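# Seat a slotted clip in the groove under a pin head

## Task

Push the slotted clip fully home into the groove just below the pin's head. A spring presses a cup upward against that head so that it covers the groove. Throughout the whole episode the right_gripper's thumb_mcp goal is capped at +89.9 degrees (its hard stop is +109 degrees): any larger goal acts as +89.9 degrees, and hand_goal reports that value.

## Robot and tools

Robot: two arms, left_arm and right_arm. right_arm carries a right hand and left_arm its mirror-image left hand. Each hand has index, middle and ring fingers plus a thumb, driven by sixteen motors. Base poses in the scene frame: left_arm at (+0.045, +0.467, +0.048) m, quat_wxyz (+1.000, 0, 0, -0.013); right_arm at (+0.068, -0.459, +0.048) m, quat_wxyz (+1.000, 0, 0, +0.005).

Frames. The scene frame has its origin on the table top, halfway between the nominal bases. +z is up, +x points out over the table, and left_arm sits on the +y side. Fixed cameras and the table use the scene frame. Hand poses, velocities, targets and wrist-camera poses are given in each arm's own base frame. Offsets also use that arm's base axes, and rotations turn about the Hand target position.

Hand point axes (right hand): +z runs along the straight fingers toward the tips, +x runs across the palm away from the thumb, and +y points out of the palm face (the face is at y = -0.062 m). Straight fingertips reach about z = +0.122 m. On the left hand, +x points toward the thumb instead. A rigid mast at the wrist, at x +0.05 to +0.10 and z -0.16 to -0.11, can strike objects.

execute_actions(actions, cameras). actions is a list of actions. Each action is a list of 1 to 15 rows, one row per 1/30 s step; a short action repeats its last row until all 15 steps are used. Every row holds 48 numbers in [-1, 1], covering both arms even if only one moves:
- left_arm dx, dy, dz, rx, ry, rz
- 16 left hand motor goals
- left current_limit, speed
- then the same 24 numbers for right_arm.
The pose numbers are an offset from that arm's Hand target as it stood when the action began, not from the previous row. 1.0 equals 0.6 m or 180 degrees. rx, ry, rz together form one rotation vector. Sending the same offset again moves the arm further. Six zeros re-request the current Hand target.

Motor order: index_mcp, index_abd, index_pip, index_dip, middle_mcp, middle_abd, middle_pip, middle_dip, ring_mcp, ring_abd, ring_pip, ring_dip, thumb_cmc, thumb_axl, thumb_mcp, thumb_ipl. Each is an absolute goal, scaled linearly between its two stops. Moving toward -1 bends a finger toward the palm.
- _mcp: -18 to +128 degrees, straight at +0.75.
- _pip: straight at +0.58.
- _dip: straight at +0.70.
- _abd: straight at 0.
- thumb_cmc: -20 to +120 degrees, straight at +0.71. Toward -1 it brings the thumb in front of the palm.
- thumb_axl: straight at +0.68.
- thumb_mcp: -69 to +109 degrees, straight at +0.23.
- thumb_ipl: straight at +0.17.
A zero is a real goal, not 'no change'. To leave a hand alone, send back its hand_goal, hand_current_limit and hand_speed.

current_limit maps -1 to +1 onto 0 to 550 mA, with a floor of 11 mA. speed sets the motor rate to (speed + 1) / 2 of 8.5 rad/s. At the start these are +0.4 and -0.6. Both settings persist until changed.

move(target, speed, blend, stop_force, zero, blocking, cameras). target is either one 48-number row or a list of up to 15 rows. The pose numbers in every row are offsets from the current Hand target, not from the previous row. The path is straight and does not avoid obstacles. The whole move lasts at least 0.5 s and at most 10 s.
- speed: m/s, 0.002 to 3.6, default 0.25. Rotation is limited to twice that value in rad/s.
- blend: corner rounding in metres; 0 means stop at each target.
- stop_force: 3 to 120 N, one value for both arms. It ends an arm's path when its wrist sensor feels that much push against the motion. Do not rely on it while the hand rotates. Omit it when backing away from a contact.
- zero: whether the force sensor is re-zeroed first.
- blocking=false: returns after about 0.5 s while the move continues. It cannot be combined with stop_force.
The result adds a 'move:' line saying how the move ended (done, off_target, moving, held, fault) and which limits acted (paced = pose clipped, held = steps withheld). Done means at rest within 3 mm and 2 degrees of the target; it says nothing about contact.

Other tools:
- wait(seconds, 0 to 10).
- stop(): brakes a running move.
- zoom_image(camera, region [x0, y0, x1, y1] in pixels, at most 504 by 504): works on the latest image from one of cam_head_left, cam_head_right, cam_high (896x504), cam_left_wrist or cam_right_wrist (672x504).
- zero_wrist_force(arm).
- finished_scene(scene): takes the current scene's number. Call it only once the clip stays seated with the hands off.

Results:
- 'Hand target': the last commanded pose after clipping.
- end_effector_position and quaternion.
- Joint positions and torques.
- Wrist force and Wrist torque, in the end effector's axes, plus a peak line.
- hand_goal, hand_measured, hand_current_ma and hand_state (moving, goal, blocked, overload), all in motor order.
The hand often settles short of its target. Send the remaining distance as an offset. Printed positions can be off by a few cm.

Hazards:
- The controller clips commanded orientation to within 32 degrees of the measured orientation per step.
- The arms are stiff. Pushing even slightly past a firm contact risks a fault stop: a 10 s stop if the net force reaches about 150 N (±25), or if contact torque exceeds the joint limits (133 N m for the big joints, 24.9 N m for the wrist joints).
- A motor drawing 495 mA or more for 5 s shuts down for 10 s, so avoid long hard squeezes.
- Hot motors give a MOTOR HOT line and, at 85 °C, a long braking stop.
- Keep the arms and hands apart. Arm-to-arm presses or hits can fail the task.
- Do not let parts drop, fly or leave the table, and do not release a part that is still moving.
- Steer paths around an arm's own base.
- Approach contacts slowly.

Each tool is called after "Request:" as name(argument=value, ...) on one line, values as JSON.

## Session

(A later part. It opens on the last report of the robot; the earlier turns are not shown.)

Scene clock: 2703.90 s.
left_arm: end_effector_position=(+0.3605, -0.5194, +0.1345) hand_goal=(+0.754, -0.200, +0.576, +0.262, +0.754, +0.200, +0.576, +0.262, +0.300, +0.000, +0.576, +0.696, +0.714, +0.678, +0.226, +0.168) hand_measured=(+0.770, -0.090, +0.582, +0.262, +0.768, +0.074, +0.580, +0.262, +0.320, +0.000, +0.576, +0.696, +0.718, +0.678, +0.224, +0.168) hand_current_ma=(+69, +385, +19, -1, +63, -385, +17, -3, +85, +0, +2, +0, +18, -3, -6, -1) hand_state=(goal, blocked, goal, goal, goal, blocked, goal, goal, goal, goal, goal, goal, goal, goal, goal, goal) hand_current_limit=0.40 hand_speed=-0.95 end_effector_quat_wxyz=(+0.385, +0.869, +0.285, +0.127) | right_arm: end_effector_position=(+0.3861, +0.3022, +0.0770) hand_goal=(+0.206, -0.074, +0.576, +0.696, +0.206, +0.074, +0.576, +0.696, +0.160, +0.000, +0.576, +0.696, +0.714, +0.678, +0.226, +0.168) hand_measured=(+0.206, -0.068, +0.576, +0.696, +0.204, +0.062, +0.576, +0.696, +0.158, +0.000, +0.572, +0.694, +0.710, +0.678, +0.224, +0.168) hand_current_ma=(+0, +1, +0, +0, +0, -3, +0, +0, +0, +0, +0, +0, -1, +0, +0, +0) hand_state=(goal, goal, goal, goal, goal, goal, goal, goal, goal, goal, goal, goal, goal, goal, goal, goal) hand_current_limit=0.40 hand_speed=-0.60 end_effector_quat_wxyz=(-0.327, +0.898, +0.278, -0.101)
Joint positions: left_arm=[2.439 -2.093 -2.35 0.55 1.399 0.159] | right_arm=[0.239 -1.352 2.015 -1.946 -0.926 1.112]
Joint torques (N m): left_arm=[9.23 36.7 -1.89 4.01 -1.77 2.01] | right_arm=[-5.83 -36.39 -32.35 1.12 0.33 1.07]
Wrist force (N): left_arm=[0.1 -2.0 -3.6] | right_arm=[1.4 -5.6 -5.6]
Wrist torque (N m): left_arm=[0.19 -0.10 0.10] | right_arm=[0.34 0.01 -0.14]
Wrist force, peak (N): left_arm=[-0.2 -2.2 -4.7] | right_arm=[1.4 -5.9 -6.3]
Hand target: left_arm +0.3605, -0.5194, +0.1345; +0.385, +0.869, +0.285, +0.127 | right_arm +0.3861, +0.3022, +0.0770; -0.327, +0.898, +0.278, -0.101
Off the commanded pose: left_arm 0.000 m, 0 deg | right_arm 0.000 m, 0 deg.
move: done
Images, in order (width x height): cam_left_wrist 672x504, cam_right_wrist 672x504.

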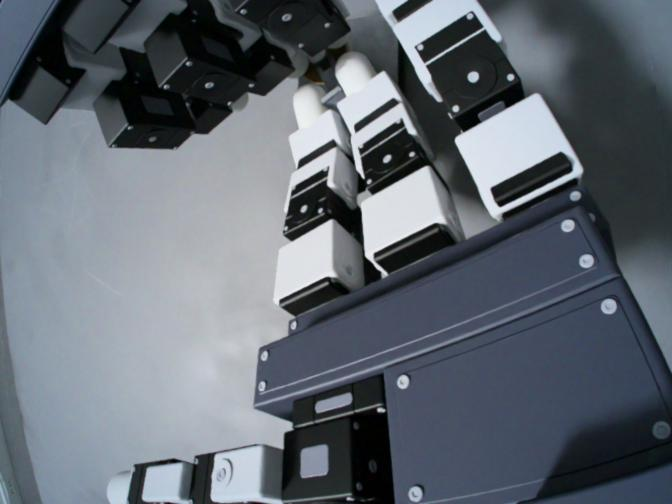

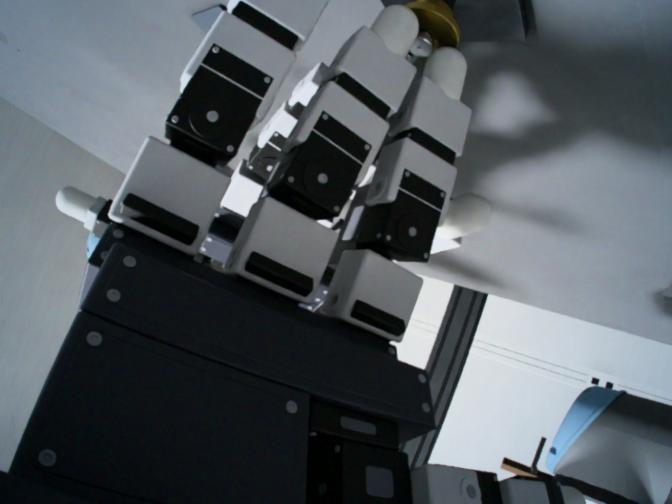

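Request:
zoom_image(camera="cam_right_wrist", region=[415, 15, 455, 47])

Request:
zoom_image(camera="cam_right_wrist", region=[390, 0, 480, 72])

Request:
zoom_image(camera="cam_left_wrist", region=[304, 38, 340, 74])

Scaled by 12.600 from the camera's 672x504 image, which has a finer 960x720 frame.

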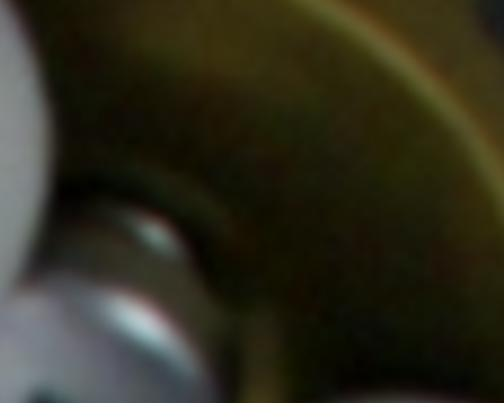

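Scaled by 5.600 from the camera's 672x504 image, which has a finer 960x720 frame.

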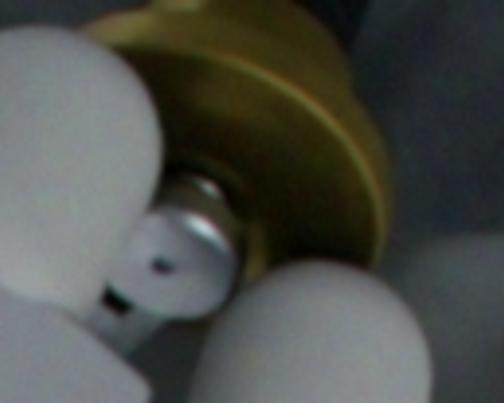

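Scaled by 14.000 from the camera's 672x504 image, which has a finer 960x720 frame.

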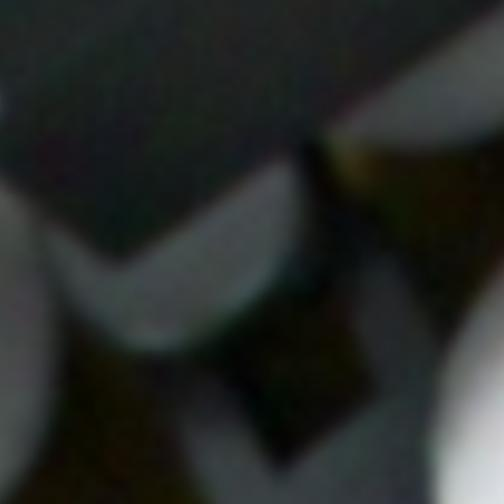

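Request:
move(target=[0,0,0,0,0,0, 0.754,-0.20,0.576,0.261,0.754,0.20,0.576,0.261,0.3,0,0.576,0.696,0.714,0.678,0.226,0.168,0.4,-0.95, 0,0,-0.00333,0,0,0, 0.2055,-0.074,0.576,0.696,0.2055,0.074,0.576,0.696,0.16,0,0.576,0.696,0.714,0.678,0.226,0.168,0.4,-0.6], speed=0.01)

Request:
move(target=[-0.00198,0.00268,-0.00033,0,0,0, 0.754,-0.20,0.576,0.261,0.754,0.20,0.576,0.261,0.3,0,0.576,0.696,0.714,0.678,0.226,0.168,0.4,-0.95, 0,0,0,0,0,0, 0.2055,-0.074,0.576,0.696,0.2055,0.074,0.576,0.696,0.16,0,0.576,0.696,0.714,0.678,0.226,0.168,0.4,-0.6], speed=0.01, cameras=["cam_left_wrist","cam_right_wrist"])

Request:
zoom_image(camera="cam_right_wrist", region=[400, 30, 440, 62])

Request:
zoom_image(camera="cam_left_wrist", region=[304, 38, 340, 74])

Scene clock: 2772.90 s.
left_arm: end_effector_position=(+0.3605, -0.5194, +0.1345) hand_goal=(+0.754, -0.200, +0.576, +0.262, +0.754, +0.200, +0.576, +0.262, +0.300, +0.000, +0.576, +0.696, +0.714, +0.678, +0.226, +0.168) hand_measured=(+0.770, -0.090, +0.582, +0.262, +0.768, +0.074, +0.580, +0.262, +0.320, +0.000, +0.576, +0.696, +0.718, +0.678, +0.224, +0.168) hand_current_ma=(+69, +385, +19, -1, +63, -385, +17, -3, +85, +0, +2, +0, +18, -3, -6, -1) hand_state=(goal, blocked, goal, goal, goal, blocked, goal, goal, goal, goal, goal, goal, goal, goal, goal, goal) hand_current_limit=0.40 hand_speed=-0.95 end_effector_quat_wxyz=(+0.385, +0.869, +0.285, +0.127) | right_arm: end_effector_position=(+0.3861, +0.3022, +0.0751) hand_goal=(+0.206, -0.074, +0.576, +0.696, +0.206, +0.074, +0.576, +0.696, +0.160, +0.000, +0.576, +0.696, +0.714, +0.678, +0.226, +0.168) hand_measured=(+0.206, -0.068, +0.576, +0.696, +0.204, +0.064, +0.576, +0.696, +0.158, +0.000, +0.572, +0.694, +0.710, +0.678, +0.224, +0.168) hand_current_ma=(+0, +1, +0, +0, +0, -3, +0, +0, +0, +0, +0, +0, -1, +0, +0, +0) hand_state=(goal, goal, goal, goal, goal, goal, goal, goal, goal, goal, goal, goal, goal, goal, goal, goal) hand_current_limit=0.40 hand_speed=-0.60 end_effector_quat_wxyz=(-0.327, +0.898, +0.278, -0.101)
Joint positions: left_arm=[2.439 -2.093 -2.35 0.55 1.399 0.159] | right_arm=[0.239 -1.349 2.017 -1.951 -0.926 1.112]
Joint torques (N m): left_arm=[9.27 32.3 6.04 3.09 -1.52 1.97] | right_arm=[-5.7 -10.75 2.2 -3.3 0.33 0.86]
Wrist force (N): left_arm=[0.2 -1.6 -3.8] | right_arm=[1.4 -13.7 -14.7]
Wrist torque (N m): left_arm=[0.25 -0.12 0.10] | right_arm=[0.77 0.13 -0.21]
Wrist force, peak (N): left_arm=[0.2 -1.9 -4.2] | right_arm=[1.4 -13.7 -14.7]
Hand target: left_arm +0.3605, -0.5194, +0.1345; +0.385, +0.869, +0.285, +0.127 | right_arm +0.3861, +0.3022, +0.0750; -0.327, +0.898, +0.278, -0.101
Off the commanded pose: left_arm 0.000 m, 0 deg | right_arm 0.000 m, 0 deg.
move: done

Scene clock: 2773.60 s.
left_arm: end_effector_position=(+0.3593, -0.5179, +0.1343) hand_goal=(+0.754, -0.200, +0.576, +0.262, +0.754, +0.200, +0.576, +0.262, +0.300, +0.000, +0.576, +0.696, +0.714, +0.678, +0.226, +0.168) hand_measured=(+0.770, -0.090, +0.582, +0.262, +0.768, +0.074, +0.580, +0.262, +0.320, +0.000, +0.576, +0.696, +0.718, +0.678, +0.224, +0.168) hand_current_ma=(+69, +385, +19, -1, +63, -385, +17, -3, +85, +0, +2, +0, +18, -3, -6, -1) hand_state=(goal, blocked, goal, goal, goal, blocked, goal, goal, goal, goal, goal, goal, goal, goal, goal, goal) hand_current_limit=0.40 hand_speed=-0.95 end_effector_quat_wxyz=(+0.385, +0.869, +0.285, +0.127) | right_arm: end_effector_position=(+0.3861, +0.3022, +0.0750) hand_goal=(+0.206, -0.074, +0.576, +0.696, +0.206, +0.074, +0.576, +0.696, +0.160, +0.000, +0.576, +0.696, +0.714, +0.678, +0.226, +0.168) hand_measured=(+0.206, -0.068, +0.576, +0.696, +0.204, +0.064, +0.576, +0.696, +0.158, +0.000, +0.572, +0.694, +0.710, +0.678, +0.224, +0.168) hand_current_ma=(+0, +1, +0, +0, +0, -3, +0, +0, +0, +0, +0, +0, -1, +0, +0, +0) hand_state=(goal, goal, goal, goal, goal, goal, goal, goal, goal, goal, goal, goal, goal, goal, goal, goal) hand_current_limit=0.40 hand_speed=-0.60 end_effector_quat_wxyz=(-0.327, +0.898, +0.278, -0.101)
Joint positions: left_arm=[2.441 -2.091 -2.355 0.554 1.398 0.16] | right_arm=[0.239 -1.349 2.017 -1.951 -0.926 1.112]
Joint torques (N m): left_arm=[9.78 38.24 -4.28 4.31 -1.63 2.16] | right_arm=[-5.32 -11.6 2.26 -3.43 0.36 0.79]
Wrist force (N): left_arm=[-0.1 -1.1 0.4] | right_arm=[1.9 -13.7 -14.7]
Wrist torque (N m): left_arm=[-0.16 -0.04 0.02] | right_arm=[0.77 0.08 -0.18]
Wrist force, peak (N): left_arm=[-0.2 -2.2 -3.7] | right_arm=[1.6 -13.8 -14.7]
Hand target: left_arm +0.3593, -0.5178, +0.1343; +0.385, +0.869, +0.285, +0.127 | right_arm +0.3861, +0.3022, +0.0750; -0.327, +0.898, +0.278, -0.101
Off the commanded pose: left_arm 0.000 m, 0 deg | right_arm 0.000 m, 0 deg.
move: done
Images, in order (width x height): cam_left_wrist 672x504, cam_right_wrist 672x504.

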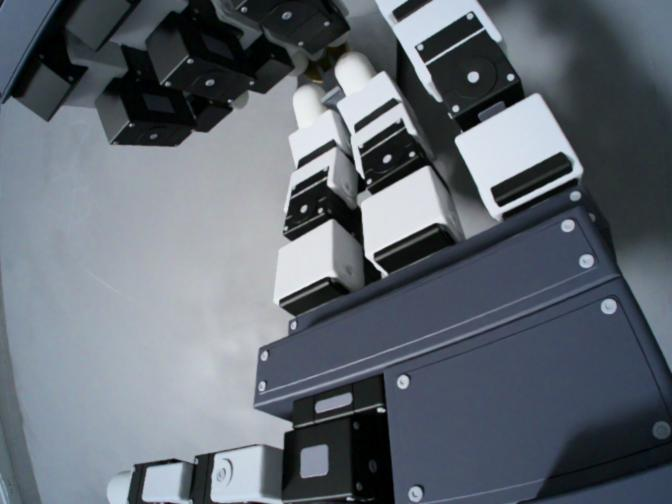

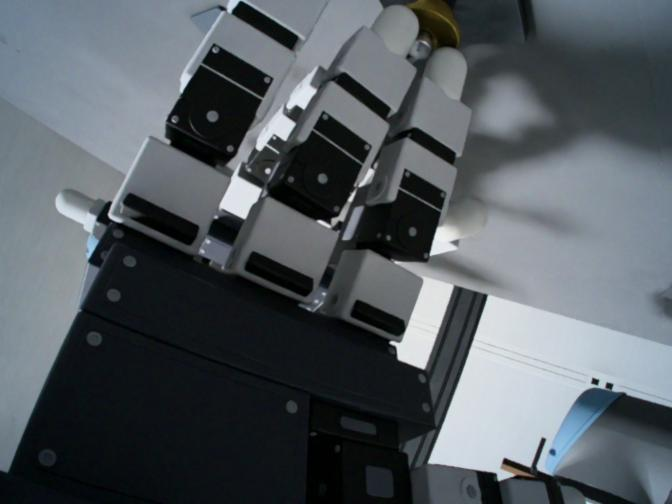

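Scaled by 12.600 from the camera's 672x504 image, which has a finer 960x720 frame.

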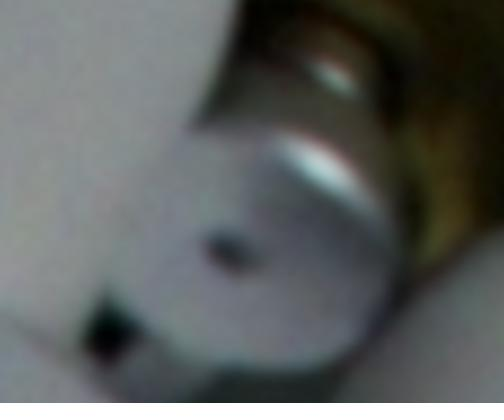

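Scaled by 14.000 from the camera's 672x504 image, which has a finer 960x720 frame.

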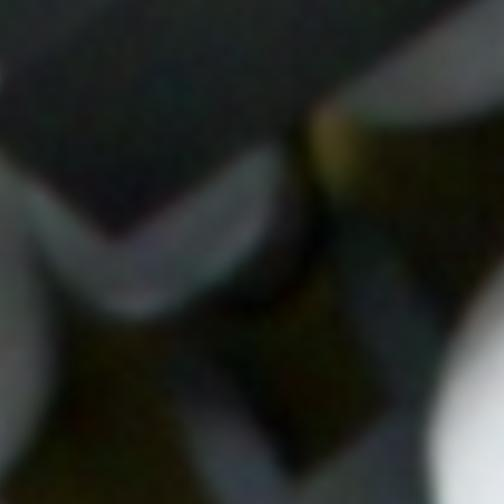

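Request:
move(target=[0.00495,-0.0067,0,0,0,0, 0.754,-0.20,0.576,0.261,0.754,0.20,0.576,0.261,0.3,0,0.576,0.696,0.714,0.678,0.226,0.168,0.4,-0.95, 0,0,0,0,0,0, 0.2055,-0.074,0.576,0.696,0.2055,0.074,0.576,0.696,0.16,0,0.576,0.696,0.714,0.678,0.226,0.168,0.4,-0.6], speed=0.004, stop_force=3, cameras=["cam_left_wrist","cam_right_wrist"])

Request:
zoom_image(camera="cam_right_wrist", region=[400, 30, 440, 62])

Request:
zoom_image(camera="cam_left_wrist", region=[304, 38, 340, 74])

Scene clock: 2810.97 s.
left_arm: end_effector_position=(+0.3607, -0.5198, +0.1343) hand_goal=(+0.754, -0.200, +0.576, +0.262, +0.754, +0.200, +0.576, +0.262, +0.300, +0.000, +0.576, +0.696, +0.714, +0.678, +0.226, +0.168) hand_measured=(+0.770, -0.090, +0.582, +0.262, +0.768, +0.074, +0.580, +0.262, +0.320, +0.000, +0.576, +0.696, +0.718, +0.678, +0.224, +0.168) hand_current_ma=(+69, +385, +19, -1, +63, -385, +17, -3, +85, +0, +2, +0, +18, -3, -6, -1) hand_state=(goal, blocked, goal, goal, goal, blocked, goal, goal, goal, goal, goal, goal, goal, goal, goal, goal) hand_current_limit=0.40 hand_speed=-0.95 end_effector_quat_wxyz=(+0.385, +0.869, +0.285, +0.127) | right_arm: end_effector_position=(+0.3861, +0.3022, +0.0750) hand_goal=(+0.206, -0.074, +0.576, +0.696, +0.206, +0.074, +0.576, +0.696, +0.160, +0.000, +0.576, +0.696, +0.714, +0.678, +0.226, +0.168) hand_measured=(+0.206, -0.068, +0.576, +0.696, +0.204, +0.064, +0.576, +0.696, +0.158, +0.000, +0.572, +0.694, +0.710, +0.678, +0.224, +0.168) hand_current_ma=(+0, +1, +0, +0, +0, -3, +0, +0, +0, +0, +0, +0, -1, +0, +0, +0) hand_state=(goal, goal, goal, goal, goal, goal, goal, goal, goal, goal, goal, goal, goal, goal, goal, goal) hand_current_limit=0.40 hand_speed=-0.60 end_effector_quat_wxyz=(-0.327, +0.898, +0.278, -0.101)
Joint positions: left_arm=[2.439 -2.094 -2.349 0.55 1.399 0.159] | right_arm=[0.239 -1.349 2.017 -1.951 -0.926 1.112]
Joint torques (N m): left_arm=[9.2 37.65 -3.32 4.31 -1.47 1.65] | right_arm=[-5.62 -12.64 1.71 -3.43 0.38 0.78]
Wrist force (N): left_arm=[0.0 -1.4 -1.2] | right_arm=[2.0 -13.6 -14.4]
Wrist torque (N m): left_arm=[0.00 -0.05 0.09] | right_arm=[0.74 0.07 -0.18]
Wrist force, peak (N): left_arm=[0.4 -1.9 -3.7] | right_arm=[1.5 -13.7 -15.1]
Hand target: left_arm +0.3607, -0.5198, +0.1343; +0.385, +0.869, +0.285, +0.127 (not the last commanded pose) | right_arm +0.3861, +0.3022, +0.0750; -0.327, +0.898, +0.278, -0.101
Off the commanded pose: left_arm 0.003 m, 0 deg | right_arm 0.000 m, 0 deg.
move: contact (left_arm)
Images, in order (width x height): cam_left_wrist 672x504, cam_right_wrist 672x504.

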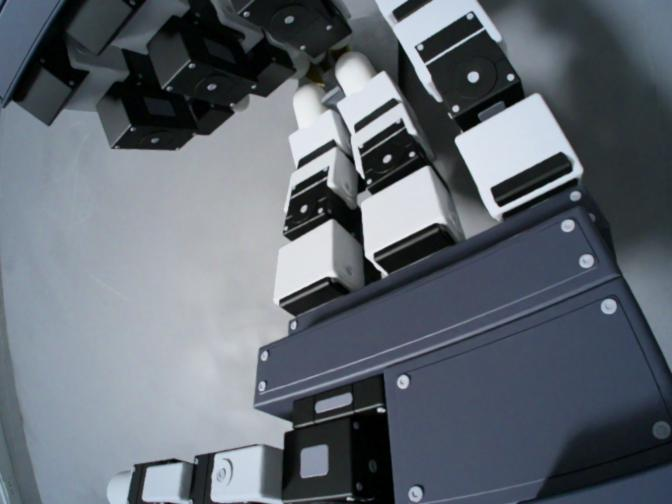

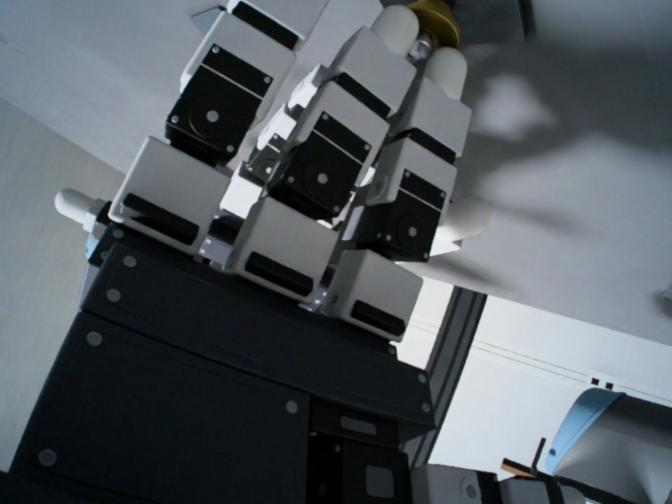

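Scaled by 12.600 from the camera's 672x504 image, which has a finer 960x720 frame.

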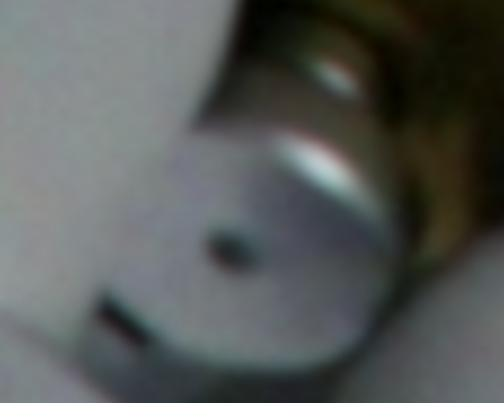

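Scaled by 14.000 from the camera's 672x504 image, which has a finer 960x720 frame.

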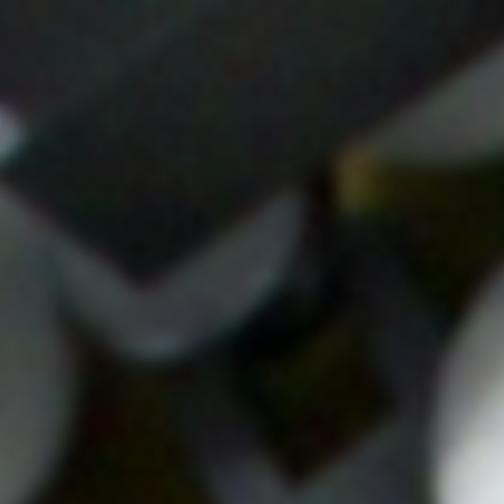

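Request:
zoom_image(camera="cam_left_wrist", region=[316, 44, 336, 64])

Request:
zoom_image(camera="cam_right_wrist", region=[412, 28, 438, 48])

Scaled by 25.200 from the camera's 672x504 image, which has a finer 960x720 frame.

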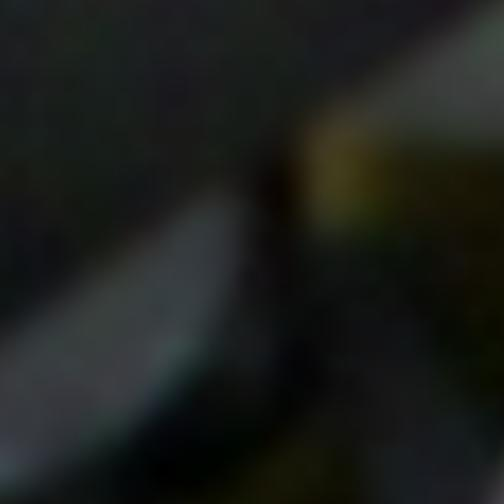

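Scaled by 19.385 from the camera's 672x504 image, which has a finer 960x720 frame.

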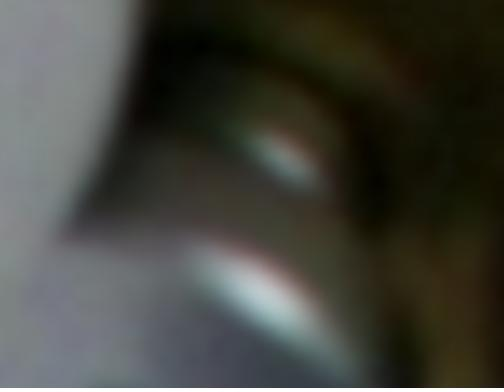

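Request:
execute_actions(actions=[], cameras=["cam_high","cam_head_left","cam_head_right","cam_left_wrist"])

Request:
zoom_image(camera="cam_high", region=[330, 240, 390, 300])

Request:
zoom_image(camera="cam_left_wrist", region=[280, 30, 400, 120])

Request:
zoom_image(camera="cam_head_left", region=[460, 360, 540, 430])

Scene clock: 2899.83 s.
left_arm: end_effector_position=(+0.3607, -0.5198, +0.1343) hand_goal=(+0.754, -0.200, +0.576, +0.262, +0.754, +0.200, +0.576, +0.262, +0.300, +0.000, +0.576, +0.696, +0.714, +0.678, +0.226, +0.168) hand_measured=(+0.770, -0.090, +0.582, +0.262, +0.768, +0.074, +0.580, +0.262, +0.320, +0.000, +0.576, +0.696, +0.718, +0.678, +0.224, +0.168) hand_current_ma=(+69, +385, +19, -1, +63, -385, +17, -3, +85, +0, +2, +0, +18, -3, -6, -1) hand_state=(goal, blocked, goal, goal, goal, blocked, goal, goal, goal, goal, goal, goal, goal, goal, goal, goal) hand_current_limit=0.40 hand_speed=-0.95 end_effector_quat_wxyz=(+0.385, +0.869, +0.285, +0.127) | right_arm: end_effector_position=(+0.3861, +0.3022, +0.0750) hand_goal=(+0.206, -0.074, +0.576, +0.696, +0.206, +0.074, +0.576, +0.696, +0.160, +0.000, +0.576, +0.696, +0.714, +0.678, +0.226, +0.168) hand_measured=(+0.206, -0.068, +0.576, +0.696, +0.204, +0.064, +0.576, +0.696, +0.158, +0.000, +0.572, +0.694, +0.710, +0.678, +0.224, +0.168) hand_current_ma=(+0, +1, +0, +0, +0, -3, +0, +0, +0, +0, +0, +0, -1, +0, +0, +0) hand_state=(goal, goal, goal, goal, goal, goal, goal, goal, goal, goal, goal, goal, goal, goal, goal, goal) hand_current_limit=0.40 hand_speed=-0.60 end_effector_quat_wxyz=(-0.327, +0.898, +0.278, -0.101)
Joint positions: left_arm=[2.439 -2.094 -2.349 0.55 1.399 0.159] | right_arm=[0.239 -1.349 2.017 -1.951 -0.926 1.112]
Joint velocities: within noise
Joint torques (N m): left_arm=[9.32 38.28 -3.72 4.4 -1.62 1.83] | right_arm=[-5.89 -15.44 0.44 -3.39 0.23 0.83]
Wrist force (N): left_arm=[0.3 -1.2 -1.5] | right_arm=[1.8 -13.5 -14.4]
Wrist torque (N m): left_arm=[0.05 -0.10 0.11] | right_arm=[0.75 0.10 -0.20]
Wrist force, peak (N): left_arm=[0.2 -1.4 -2.0] | right_arm=[2.2 -14.0 -14.4]
Hand target: left_arm +0.3607, -0.5198, +0.1343; +0.385, +0.869, +0.285, +0.127 (not the last commanded pose) | right_arm +0.3861, +0.3022, +0.0750; -0.327, +0.898, +0.278, -0.101
Off the commanded pose: left_arm 0.003 m, 0 deg | right_arm 0.000 m, 0 deg.
Images, in order (width x height): cam_head_left 896x504, cam_head_right 896x504, cam_high 896x504, cam_left_wrist 672x504.

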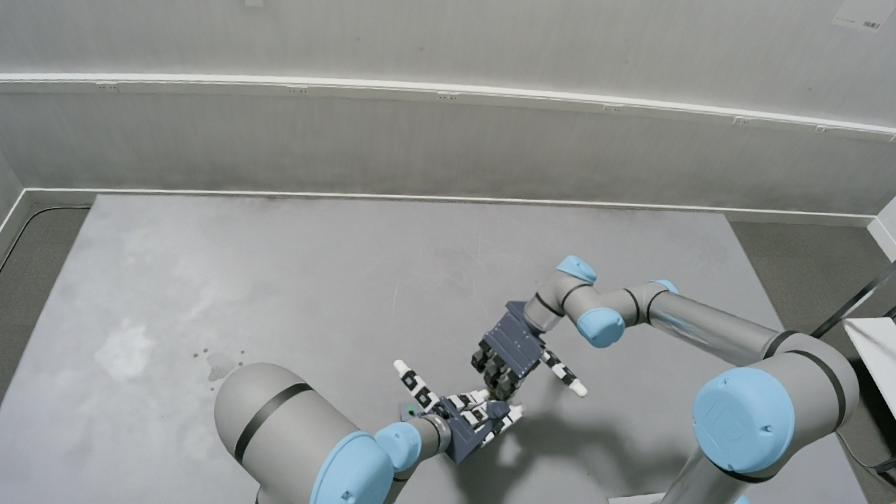

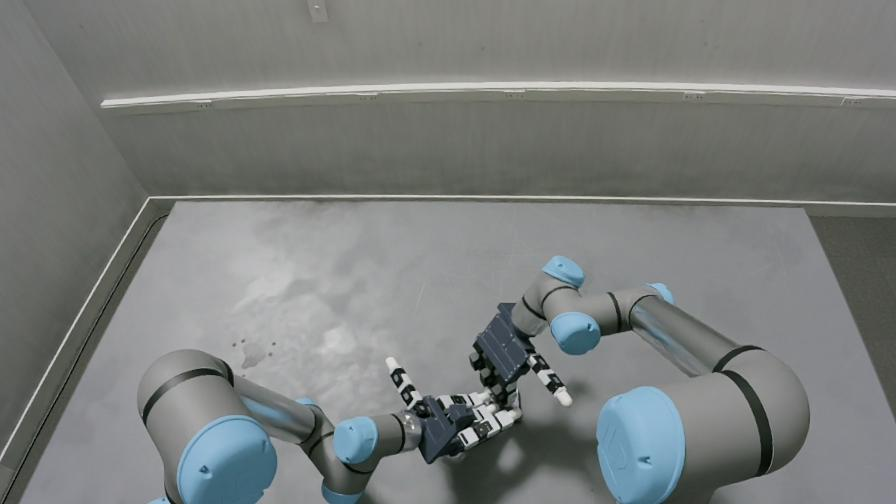

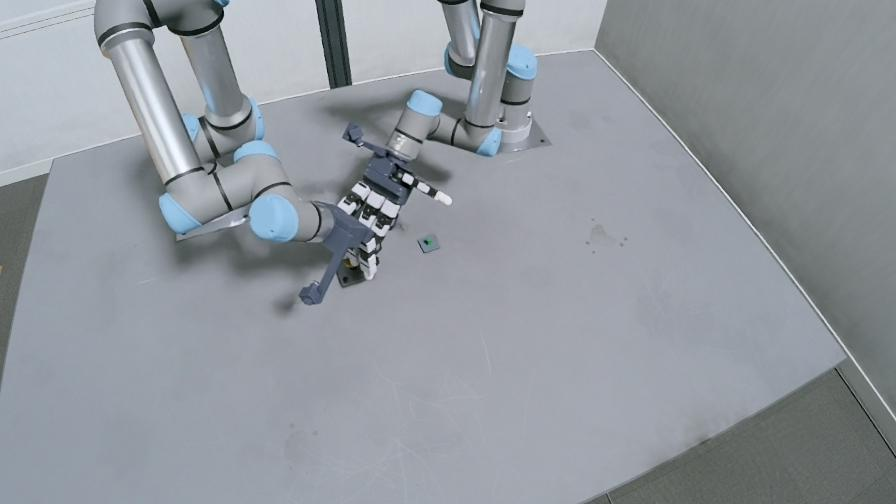

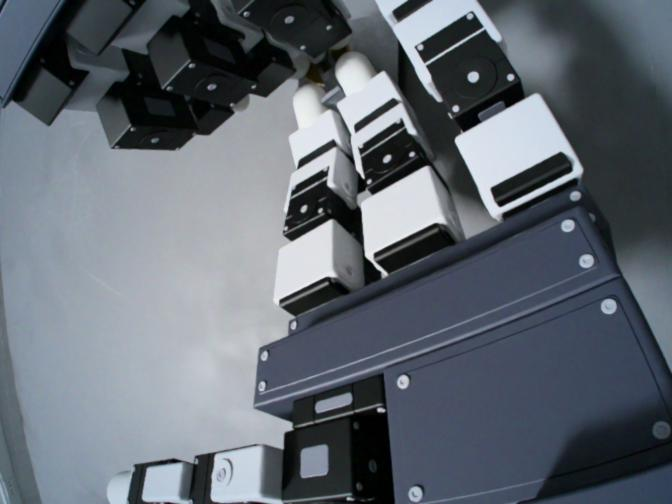

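Scaled by 8.400.

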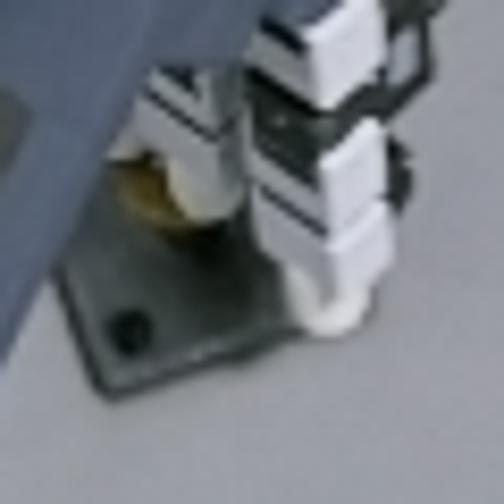

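Scaled by 4.200 from the camera's 672x504 image, which has a finer 960x720 frame.

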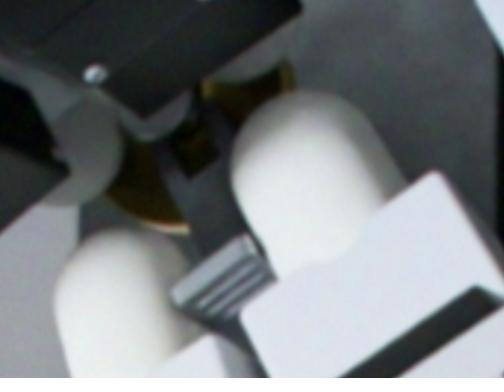

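Scaled by 6.300.

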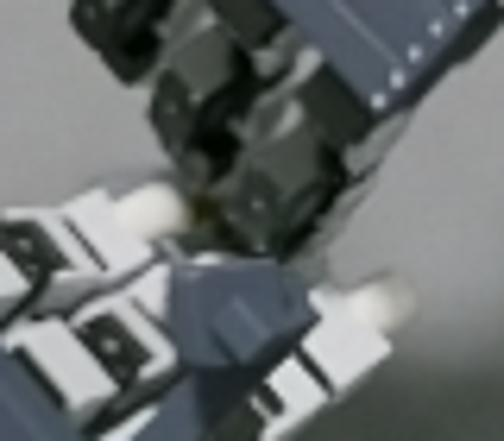

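Request:
move(target=[-0.00891,0.01206,0,0,0,0, 0.754,-0.20,0.576,0.261,0.754,0.20,0.576,0.261,0.3,0,0.576,0.696,0.714,0.678,0.226,0.168,0.4,-0.95, 0,0,0,0,0,0, 0.2055,-0.074,0.576,0.696,0.2055,0.074,0.576,0.696,0.16,0,0.576,0.696,0.714,0.678,0.226,0.168,0.4,-0.6], speed=0.015)

Request:
move(target=[0,0,-0.0133,0,0,0, 0.754,-0.20,0.576,0.261,0.754,0.20,0.576,0.261,0.3,0,0.576,0.696,0.714,0.678,0.226,0.168,0.4,-0.95, 0,0,0,0,0,0, 0.2055,-0.074,0.576,0.696,0.2055,0.074,0.576,0.696,0.16,0,0.576,0.696,0.714,0.678,0.226,0.168,0.4,-0.6], speed=0.004, stop_force=3, cameras=["cam_left_wrist","cam_right_wrist"])

Request:
zoom_image(camera="cam_right_wrist", region=[390, 20, 440, 62])

Request:
zoom_image(camera="cam_left_wrist", region=[280, 30, 360, 90])

Scene clock: 2962.63 s.
left_arm: end_effector_position=(+0.3554, -0.5126, +0.1343) hand_goal=(+0.754, -0.200, +0.576, +0.262, +0.754, +0.200, +0.576, +0.262, +0.300, +0.000, +0.576, +0.696, +0.714, +0.678, +0.226, +0.168) hand_measured=(+0.770, -0.090, +0.582, +0.262, +0.768, +0.074, +0.580, +0.262, +0.320, +0.000, +0.576, +0.696, +0.718, +0.678, +0.224, +0.168) hand_current_ma=(+69, +385, +19, -1, +63, -385, +17, -3, +85, +0, +2, +0, +18, -3, -6, -1) hand_state=(goal, blocked, goal, goal, goal, blocked, goal, goal, goal, goal, goal, goal, goal, goal, goal, goal) hand_current_limit=0.40 hand_speed=-0.95 end_effector_quat_wxyz=(+0.385, +0.869, +0.285, +0.127) | right_arm: end_effector_position=(+0.3861, +0.3022, +0.0750) hand_goal=(+0.206, -0.074, +0.576, +0.696, +0.206, +0.074, +0.576, +0.696, +0.160, +0.000, +0.576, +0.696, +0.714, +0.678, +0.226, +0.168) hand_measured=(+0.206, -0.068, +0.576, +0.696, +0.204, +0.064, +0.576, +0.696, +0.158, +0.000, +0.572, +0.694, +0.710, +0.678, +0.224, +0.168) hand_current_ma=(+0, +1, +0, +0, +0, -3, +0, +0, +0, +0, +0, +0, -1, +0, +0, +0) hand_state=(goal, goal, goal, goal, goal, goal, goal, goal, goal, goal, goal, goal, goal, goal, goal, goal) hand_current_limit=0.40 hand_speed=-0.60 end_effector_quat_wxyz=(-0.327, +0.898, +0.278, -0.101)
Joint positions: left_arm=[2.445 -2.085 -2.374 0.566 1.395 0.163] | right_arm=[0.239 -1.349 2.017 -1.951 -0.926 1.112]
Joint torques (N m): left_arm=[9.72 36.67 -5.16 4.31 -1.57 2.21] | right_arm=[-5.27 -17.62 -2.58 -3.48 0.37 0.74]
Wrist force (N): left_arm=[0.0 -0.3 -0.1] | right_arm=[2.0 -13.8 -14.7]
Wrist torque (N m): left_arm=[-0.01 -0.06 0.00] | right_arm=[0.78 0.07 -0.17]
Wrist force, peak (N): left_arm=[-0.2 -1.4 -1.9] | right_arm=[2.0 -14.1 -14.8]
Hand target: left_arm +0.3554, -0.5125, +0.1343; +0.385, +0.869, +0.285, +0.127 | right_arm +0.3861, +0.3022, +0.0750; -0.327, +0.898, +0.278, -0.101
Off the commanded pose: left_arm 0.000 m, 0 deg | right_arm 0.000 m, 0 deg.
move: done

Scene clock: 2965.37 s.
left_arm: end_effector_position=(+0.3554, -0.5125, +0.1264) hand_goal=(+0.754, -0.200, +0.576, +0.262, +0.754, +0.200, +0.576, +0.262, +0.300, +0.000, +0.576, +0.696, +0.714, +0.678, +0.226, +0.168) hand_measured=(+0.770, -0.090, +0.580, +0.262, +0.768, +0.074, +0.580, +0.262, +0.320, +0.000, +0.576, +0.696, +0.718, +0.678, +0.224, +0.168) hand_current_ma=(+66, +385, +14, -1, +60, -385, +11, -3, +85, +0, +2, +0, +18, -3, -6, -1) hand_state=(goal, blocked, goal, goal, goal, blocked, goal, goal, goal, goal, goal, goal, goal, goal, goal, goal) hand_current_limit=0.40 hand_speed=-0.95 end_effector_quat_wxyz=(+0.385, +0.869, +0.285, +0.127) | right_arm: end_effector_position=(+0.3861, +0.3022, +0.0750) hand_goal=(+0.206, -0.074, +0.576, +0.696, +0.206, +0.074, +0.576, +0.696, +0.160, +0.000, +0.576, +0.696, +0.714, +0.678, +0.226, +0.168) hand_measured=(+0.206, -0.068, +0.576, +0.696, +0.204, +0.064, +0.576, +0.696, +0.158, +0.000, +0.572, +0.694, +0.710, +0.678, +0.224, +0.168) hand_current_ma=(+0, +1, +0, +0, +0, -3, +0, +0, +0, +0, +0, +0, -1, +0, +0, +0) hand_state=(goal, goal, goal, goal, goal, goal, goal, goal, goal, goal, goal, goal, goal, goal, goal, goal) hand_current_limit=0.40 hand_speed=-0.60 end_effector_quat_wxyz=(-0.327, +0.898, +0.278, -0.101)
Joint positions: left_arm=[2.445 -2.111 -2.373 0.592 1.395 0.163] | right_arm=[0.239 -1.349 2.017 -1.951 -0.926 1.112]
Joint torques (N m): left_arm=[9.45 24.68 22.06 4.19 -1.65 1.83] | right_arm=[-5.25 -19.71 -3.72 -3.45 0.39 0.76]
Wrist force (N): left_arm=[-0.1 -0.6 -0.1] | right_arm=[1.8 -13.6 -14.5]
Wrist torque (N m): left_arm=[-0.08 -0.04 0.00] | right_arm=[0.77 0.10 -0.19]
Wrist force, peak (N): left_arm=[0.0 -1.1 -0.2] | right_arm=[1.9 -14.0 -14.8]
Hand target: left_arm +0.3554, -0.5125, +0.1264; +0.385, +0.869, +0.285, +0.127 | right_arm +0.3861, +0.3022, +0.0750; -0.327, +0.898, +0.278, -0.101
Off the commanded pose: left_arm 0.000 m, 0 deg | right_arm 0.000 m, 0 deg.
move: done
Images, in order (width x height): cam_left_wrist 672x504, cam_right_wrist 672x504.

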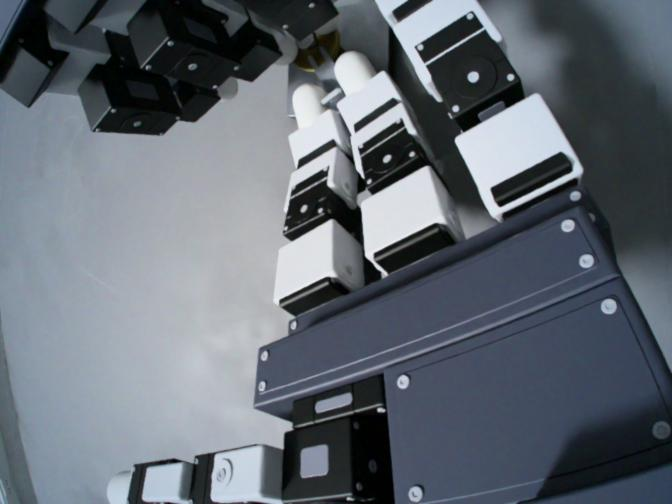

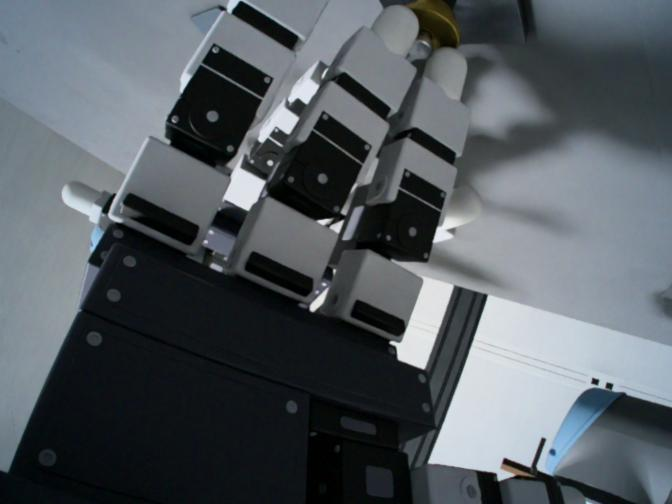

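Scaled by 10.080 from the camera's 672x504 image, which has a finer 960x720 frame.

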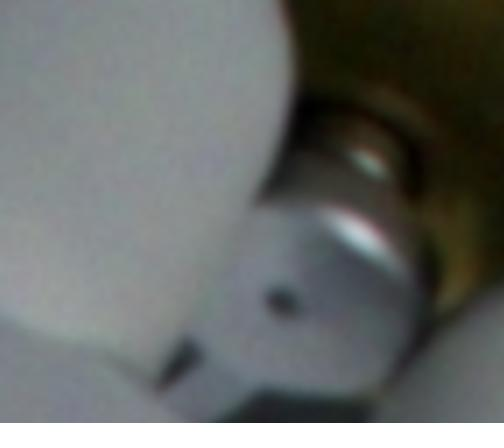

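Scaled by 6.300 from the camera's 672x504 image, which has a finer 960x720 frame.

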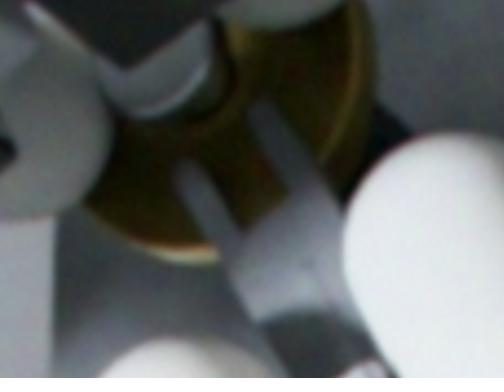

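Request:
move(target=[0,0,-0.0133,0,0,0, 0.754,-0.20,0.576,0.261,0.754,0.20,0.576,0.261,0.3,0,0.576,0.696,0.714,0.678,0.226,0.168,0.4,-0.95, 0,0,0,0,0,0, 0.2055,-0.074,0.576,0.696,0.2055,0.074,0.576,0.696,0.16,0,0.576,0.696,0.714,0.678,0.226,0.168,0.4,-0.6], speed=0.004, stop_force=3, cameras=["cam_left_wrist","cam_right_wrist"])

Request:
zoom_image(camera="cam_left_wrist", region=[280, 30, 360, 90])

Request:
zoom_image(camera="cam_left_wrist", region=[292, 26, 332, 56])

Scene clock: 2979.37 s.
left_arm: end_effector_position=(+0.3554, -0.5125, +0.1184) hand_goal=(+0.754, -0.200, +0.576, +0.262, +0.754, +0.200, +0.576, +0.262, +0.300, +0.000, +0.576, +0.696, +0.714, +0.678, +0.226, +0.168) hand_measured=(+0.772, -0.090, +0.580, +0.262, +0.770, +0.074, +0.580, +0.262, +0.320, +0.000, +0.576, +0.696, +0.718, +0.678, +0.224, +0.168) hand_current_ma=(+73, +385, +16, -1, +70, -385, +12, -3, +85, +0, +2, +0, +18, -3, -6, -1) hand_state=(goal, blocked, goal, goal, goal, blocked, goal, goal, goal, goal, goal, goal, goal, goal, goal, goal) hand_current_limit=0.40 hand_speed=-0.95 end_effector_quat_wxyz=(+0.385, +0.869, +0.285, +0.127) | right_arm: end_effector_position=(+0.3861, +0.3022, +0.0750) hand_goal=(+0.206, -0.074, +0.576, +0.696, +0.206, +0.074, +0.576, +0.696, +0.160, +0.000, +0.576, +0.696, +0.714, +0.678, +0.226, +0.168) hand_measured=(+0.206, -0.068, +0.576, +0.696, +0.204, +0.064, +0.576, +0.696, +0.158, +0.000, +0.572, +0.694, +0.710, +0.678, +0.224, +0.168) hand_current_ma=(+0, +1, +0, +0, +0, -3, +0, +0, +0, +0, +0, +0, -1, +0, +0, +0) hand_state=(goal, goal, goal, goal, goal, goal, goal, goal, goal, goal, goal, goal, goal, goal, goal, goal) hand_current_limit=0.40 hand_speed=-0.60 end_effector_quat_wxyz=(-0.327, +0.898, +0.278, -0.101)
Joint positions: left_arm=[2.445 -2.138 -2.372 0.616 1.395 0.163] | right_arm=[0.239 -1.349 2.017 -1.951 -0.926 1.112]
Joint torques (N m): left_arm=[8.99 26.55 22.8 4.56 -1.59 1.2] | right_arm=[-5.11 -23.52 -7.27 -3.4 0.48 0.62]
Wrist force (N): left_arm=[-0.5 -3.2 -2.7] | right_arm=[1.5 -13.2 -14.1]
Wrist torque (N m): left_arm=[0.13 -0.01 0.00] | right_arm=[0.76 0.13 -0.21]
Wrist force, peak (N): left_arm=[-0.4 -2.9 -3.2] | right_arm=[2.1 -13.9 -14.7]
Hand target: left_arm +0.3554, -0.5125, +0.1184; +0.385, +0.869, +0.285, +0.127 | right_arm +0.3861, +0.3022, +0.0750; -0.327, +0.898, +0.278, -0.101
Off the commanded pose: left_arm 0.000 m, 0 deg | right_arm 0.000 m, 0 deg.
move: done
Images, in order (width x height): cam_left_wrist 672x504, cam_right_wrist 672x504.

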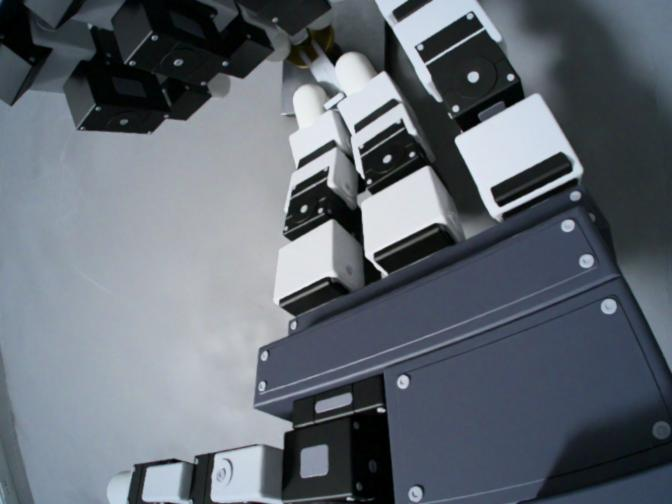

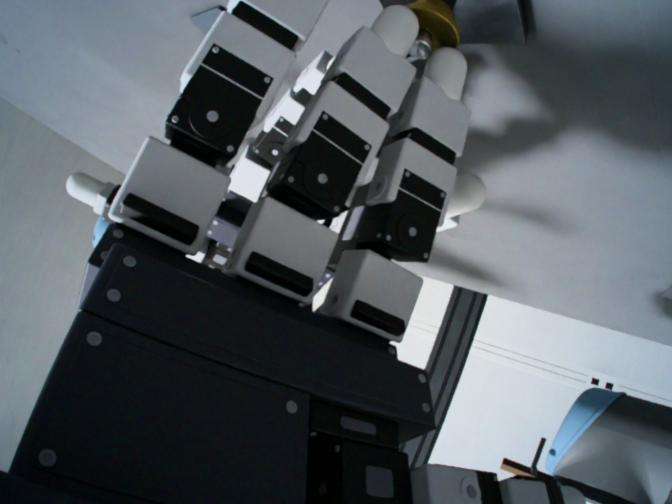

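Scaled by 6.300 from the camera's 672x504 image, which has a finer 960x720 frame.

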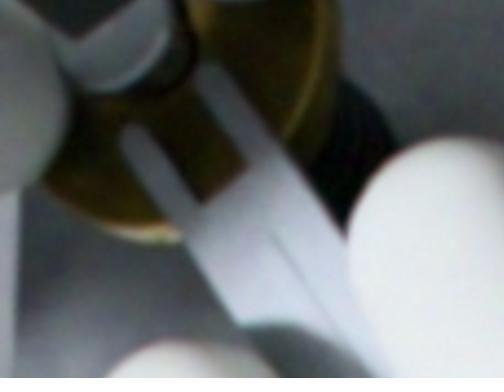

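Scaled by 12.600 from the camera's 672x504 image, which has a finer 960x720 frame.

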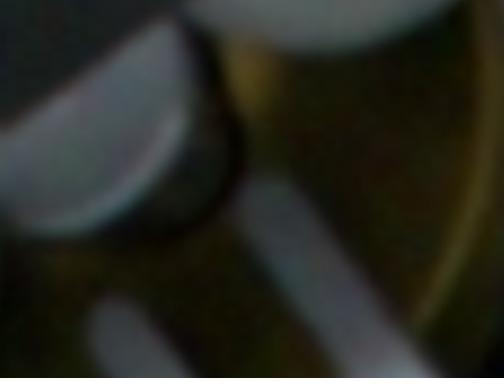

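Request:
move(target=[0,0,0.0265,0,0,0, 0.754,-0.20,0.576,0.261,0.754,0.20,0.576,0.261,0.3,0,0.576,0.696,0.714,0.678,0.226,0.168,0.4,-0.95, 0,0,0,0,0,0, 0.2055,-0.074,0.576,0.696,0.2055,0.074,0.576,0.696,0.16,0,0.576,0.696,0.714,0.678,0.226,0.168,0.4,-0.6], speed=0.015, cameras=["cam_left_wrist","cam_right_wrist"])

Request:
zoom_image(camera="cam_left_wrist", region=[280, 30, 360, 90])

Request:
zoom_image(camera="cam_right_wrist", region=[390, 20, 440, 62])

Scene clock: 3000.90 s.
left_arm: end_effector_position=(+0.3554, -0.5125, +0.1342) hand_goal=(+0.754, -0.200, +0.576, +0.262, +0.754, +0.200, +0.576, +0.262, +0.300, +0.000, +0.576, +0.696, +0.714, +0.678, +0.226, +0.168) hand_measured=(+0.772, -0.090, +0.580, +0.262, +0.770, +0.074, +0.580, +0.262, +0.320, +0.000, +0.576, +0.696, +0.718, +0.678, +0.224, +0.168) hand_current_ma=(+73, +385, +16, -1, +70, -385, +12, -3, +85, +0, +2, +0, +18, -3, -6, -1) hand_state=(goal, blocked, goal, goal, goal, blocked, goal, goal, goal, goal, goal, goal, goal, goal, goal, goal) hand_current_limit=0.40 hand_speed=-0.95 end_effector_quat_wxyz=(+0.385, +0.869, +0.285, +0.127) | right_arm: end_effector_position=(+0.3861, +0.3022, +0.0750) hand_goal=(+0.206, -0.074, +0.576, +0.696, +0.206, +0.074, +0.576, +0.696, +0.160, +0.000, +0.576, +0.696, +0.714, +0.678, +0.226, +0.168) hand_measured=(+0.206, -0.068, +0.576, +0.696, +0.204, +0.064, +0.576, +0.696, +0.158, +0.000, +0.572, +0.694, +0.710, +0.678, +0.224, +0.168) hand_current_ma=(+0, +1, +0, +0, +0, -3, +0, +0, +0, +0, +0, +0, -1, +0, +0, +0) hand_state=(goal, goal, goal, goal, goal, goal, goal, goal, goal, goal, goal, goal, goal, goal, goal, goal) hand_current_limit=0.40 hand_speed=-0.60 end_effector_quat_wxyz=(-0.327, +0.898, +0.278, -0.101)
Joint positions: left_arm=[2.445 -2.086 -2.374 0.567 1.395 0.163] | right_arm=[0.239 -1.349 2.017 -1.951 -0.926 1.112]
Joint torques (N m): left_arm=[6.23 37.77 -3.87 1.33 -1.67 -1.45] | right_arm=[-5.03 -25.66 -9.62 -3.38 0.48 0.64]
Wrist force (N): left_arm=[0.1 -0.6 0.1] | right_arm=[1.8 -13.7 -14.6]
Wrist torque (N m): left_arm=[-0.06 -0.07 0.02] | right_arm=[0.78 0.09 -0.19]
Wrist force, peak (N): left_arm=[-0.4 -3.2 -3.0] | right_arm=[2.2 -14.4 -14.7]
Hand target: left_arm +0.3554, -0.5125, +0.1343; +0.385, +0.869, +0.285, +0.127 | right_arm +0.3861, +0.3022, +0.0750; -0.327, +0.898, +0.278, -0.101
Off the commanded pose: left_arm 0.000 m, 0 deg | right_arm 0.000 m, 0 deg.
move: done
Images, in order (width x height): cam_left_wrist 672x504, cam_right_wrist 672x504.

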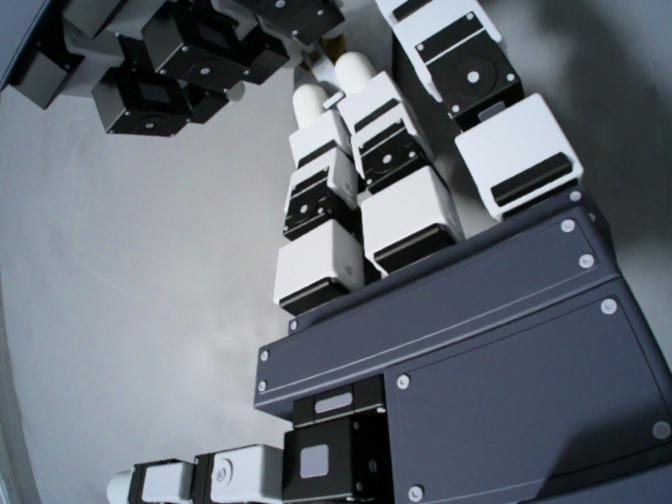

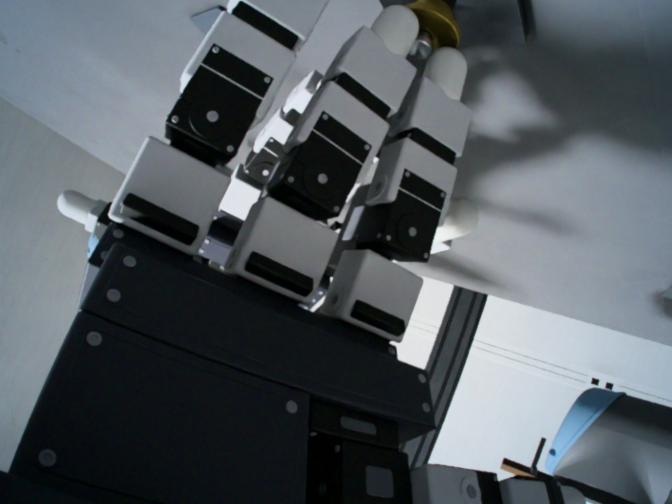

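Scaled by 6.300 from the camera's 672x504 image, which has a finer 960x720 frame.

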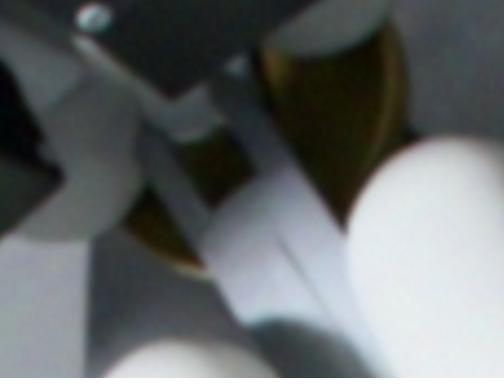

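Scaled by 10.080 from the camera's 672x504 image, which has a finer 960x720 frame.

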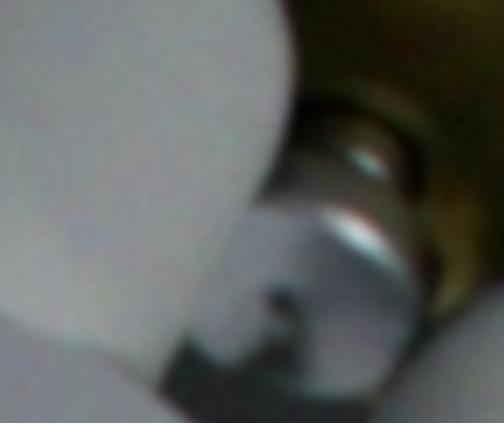

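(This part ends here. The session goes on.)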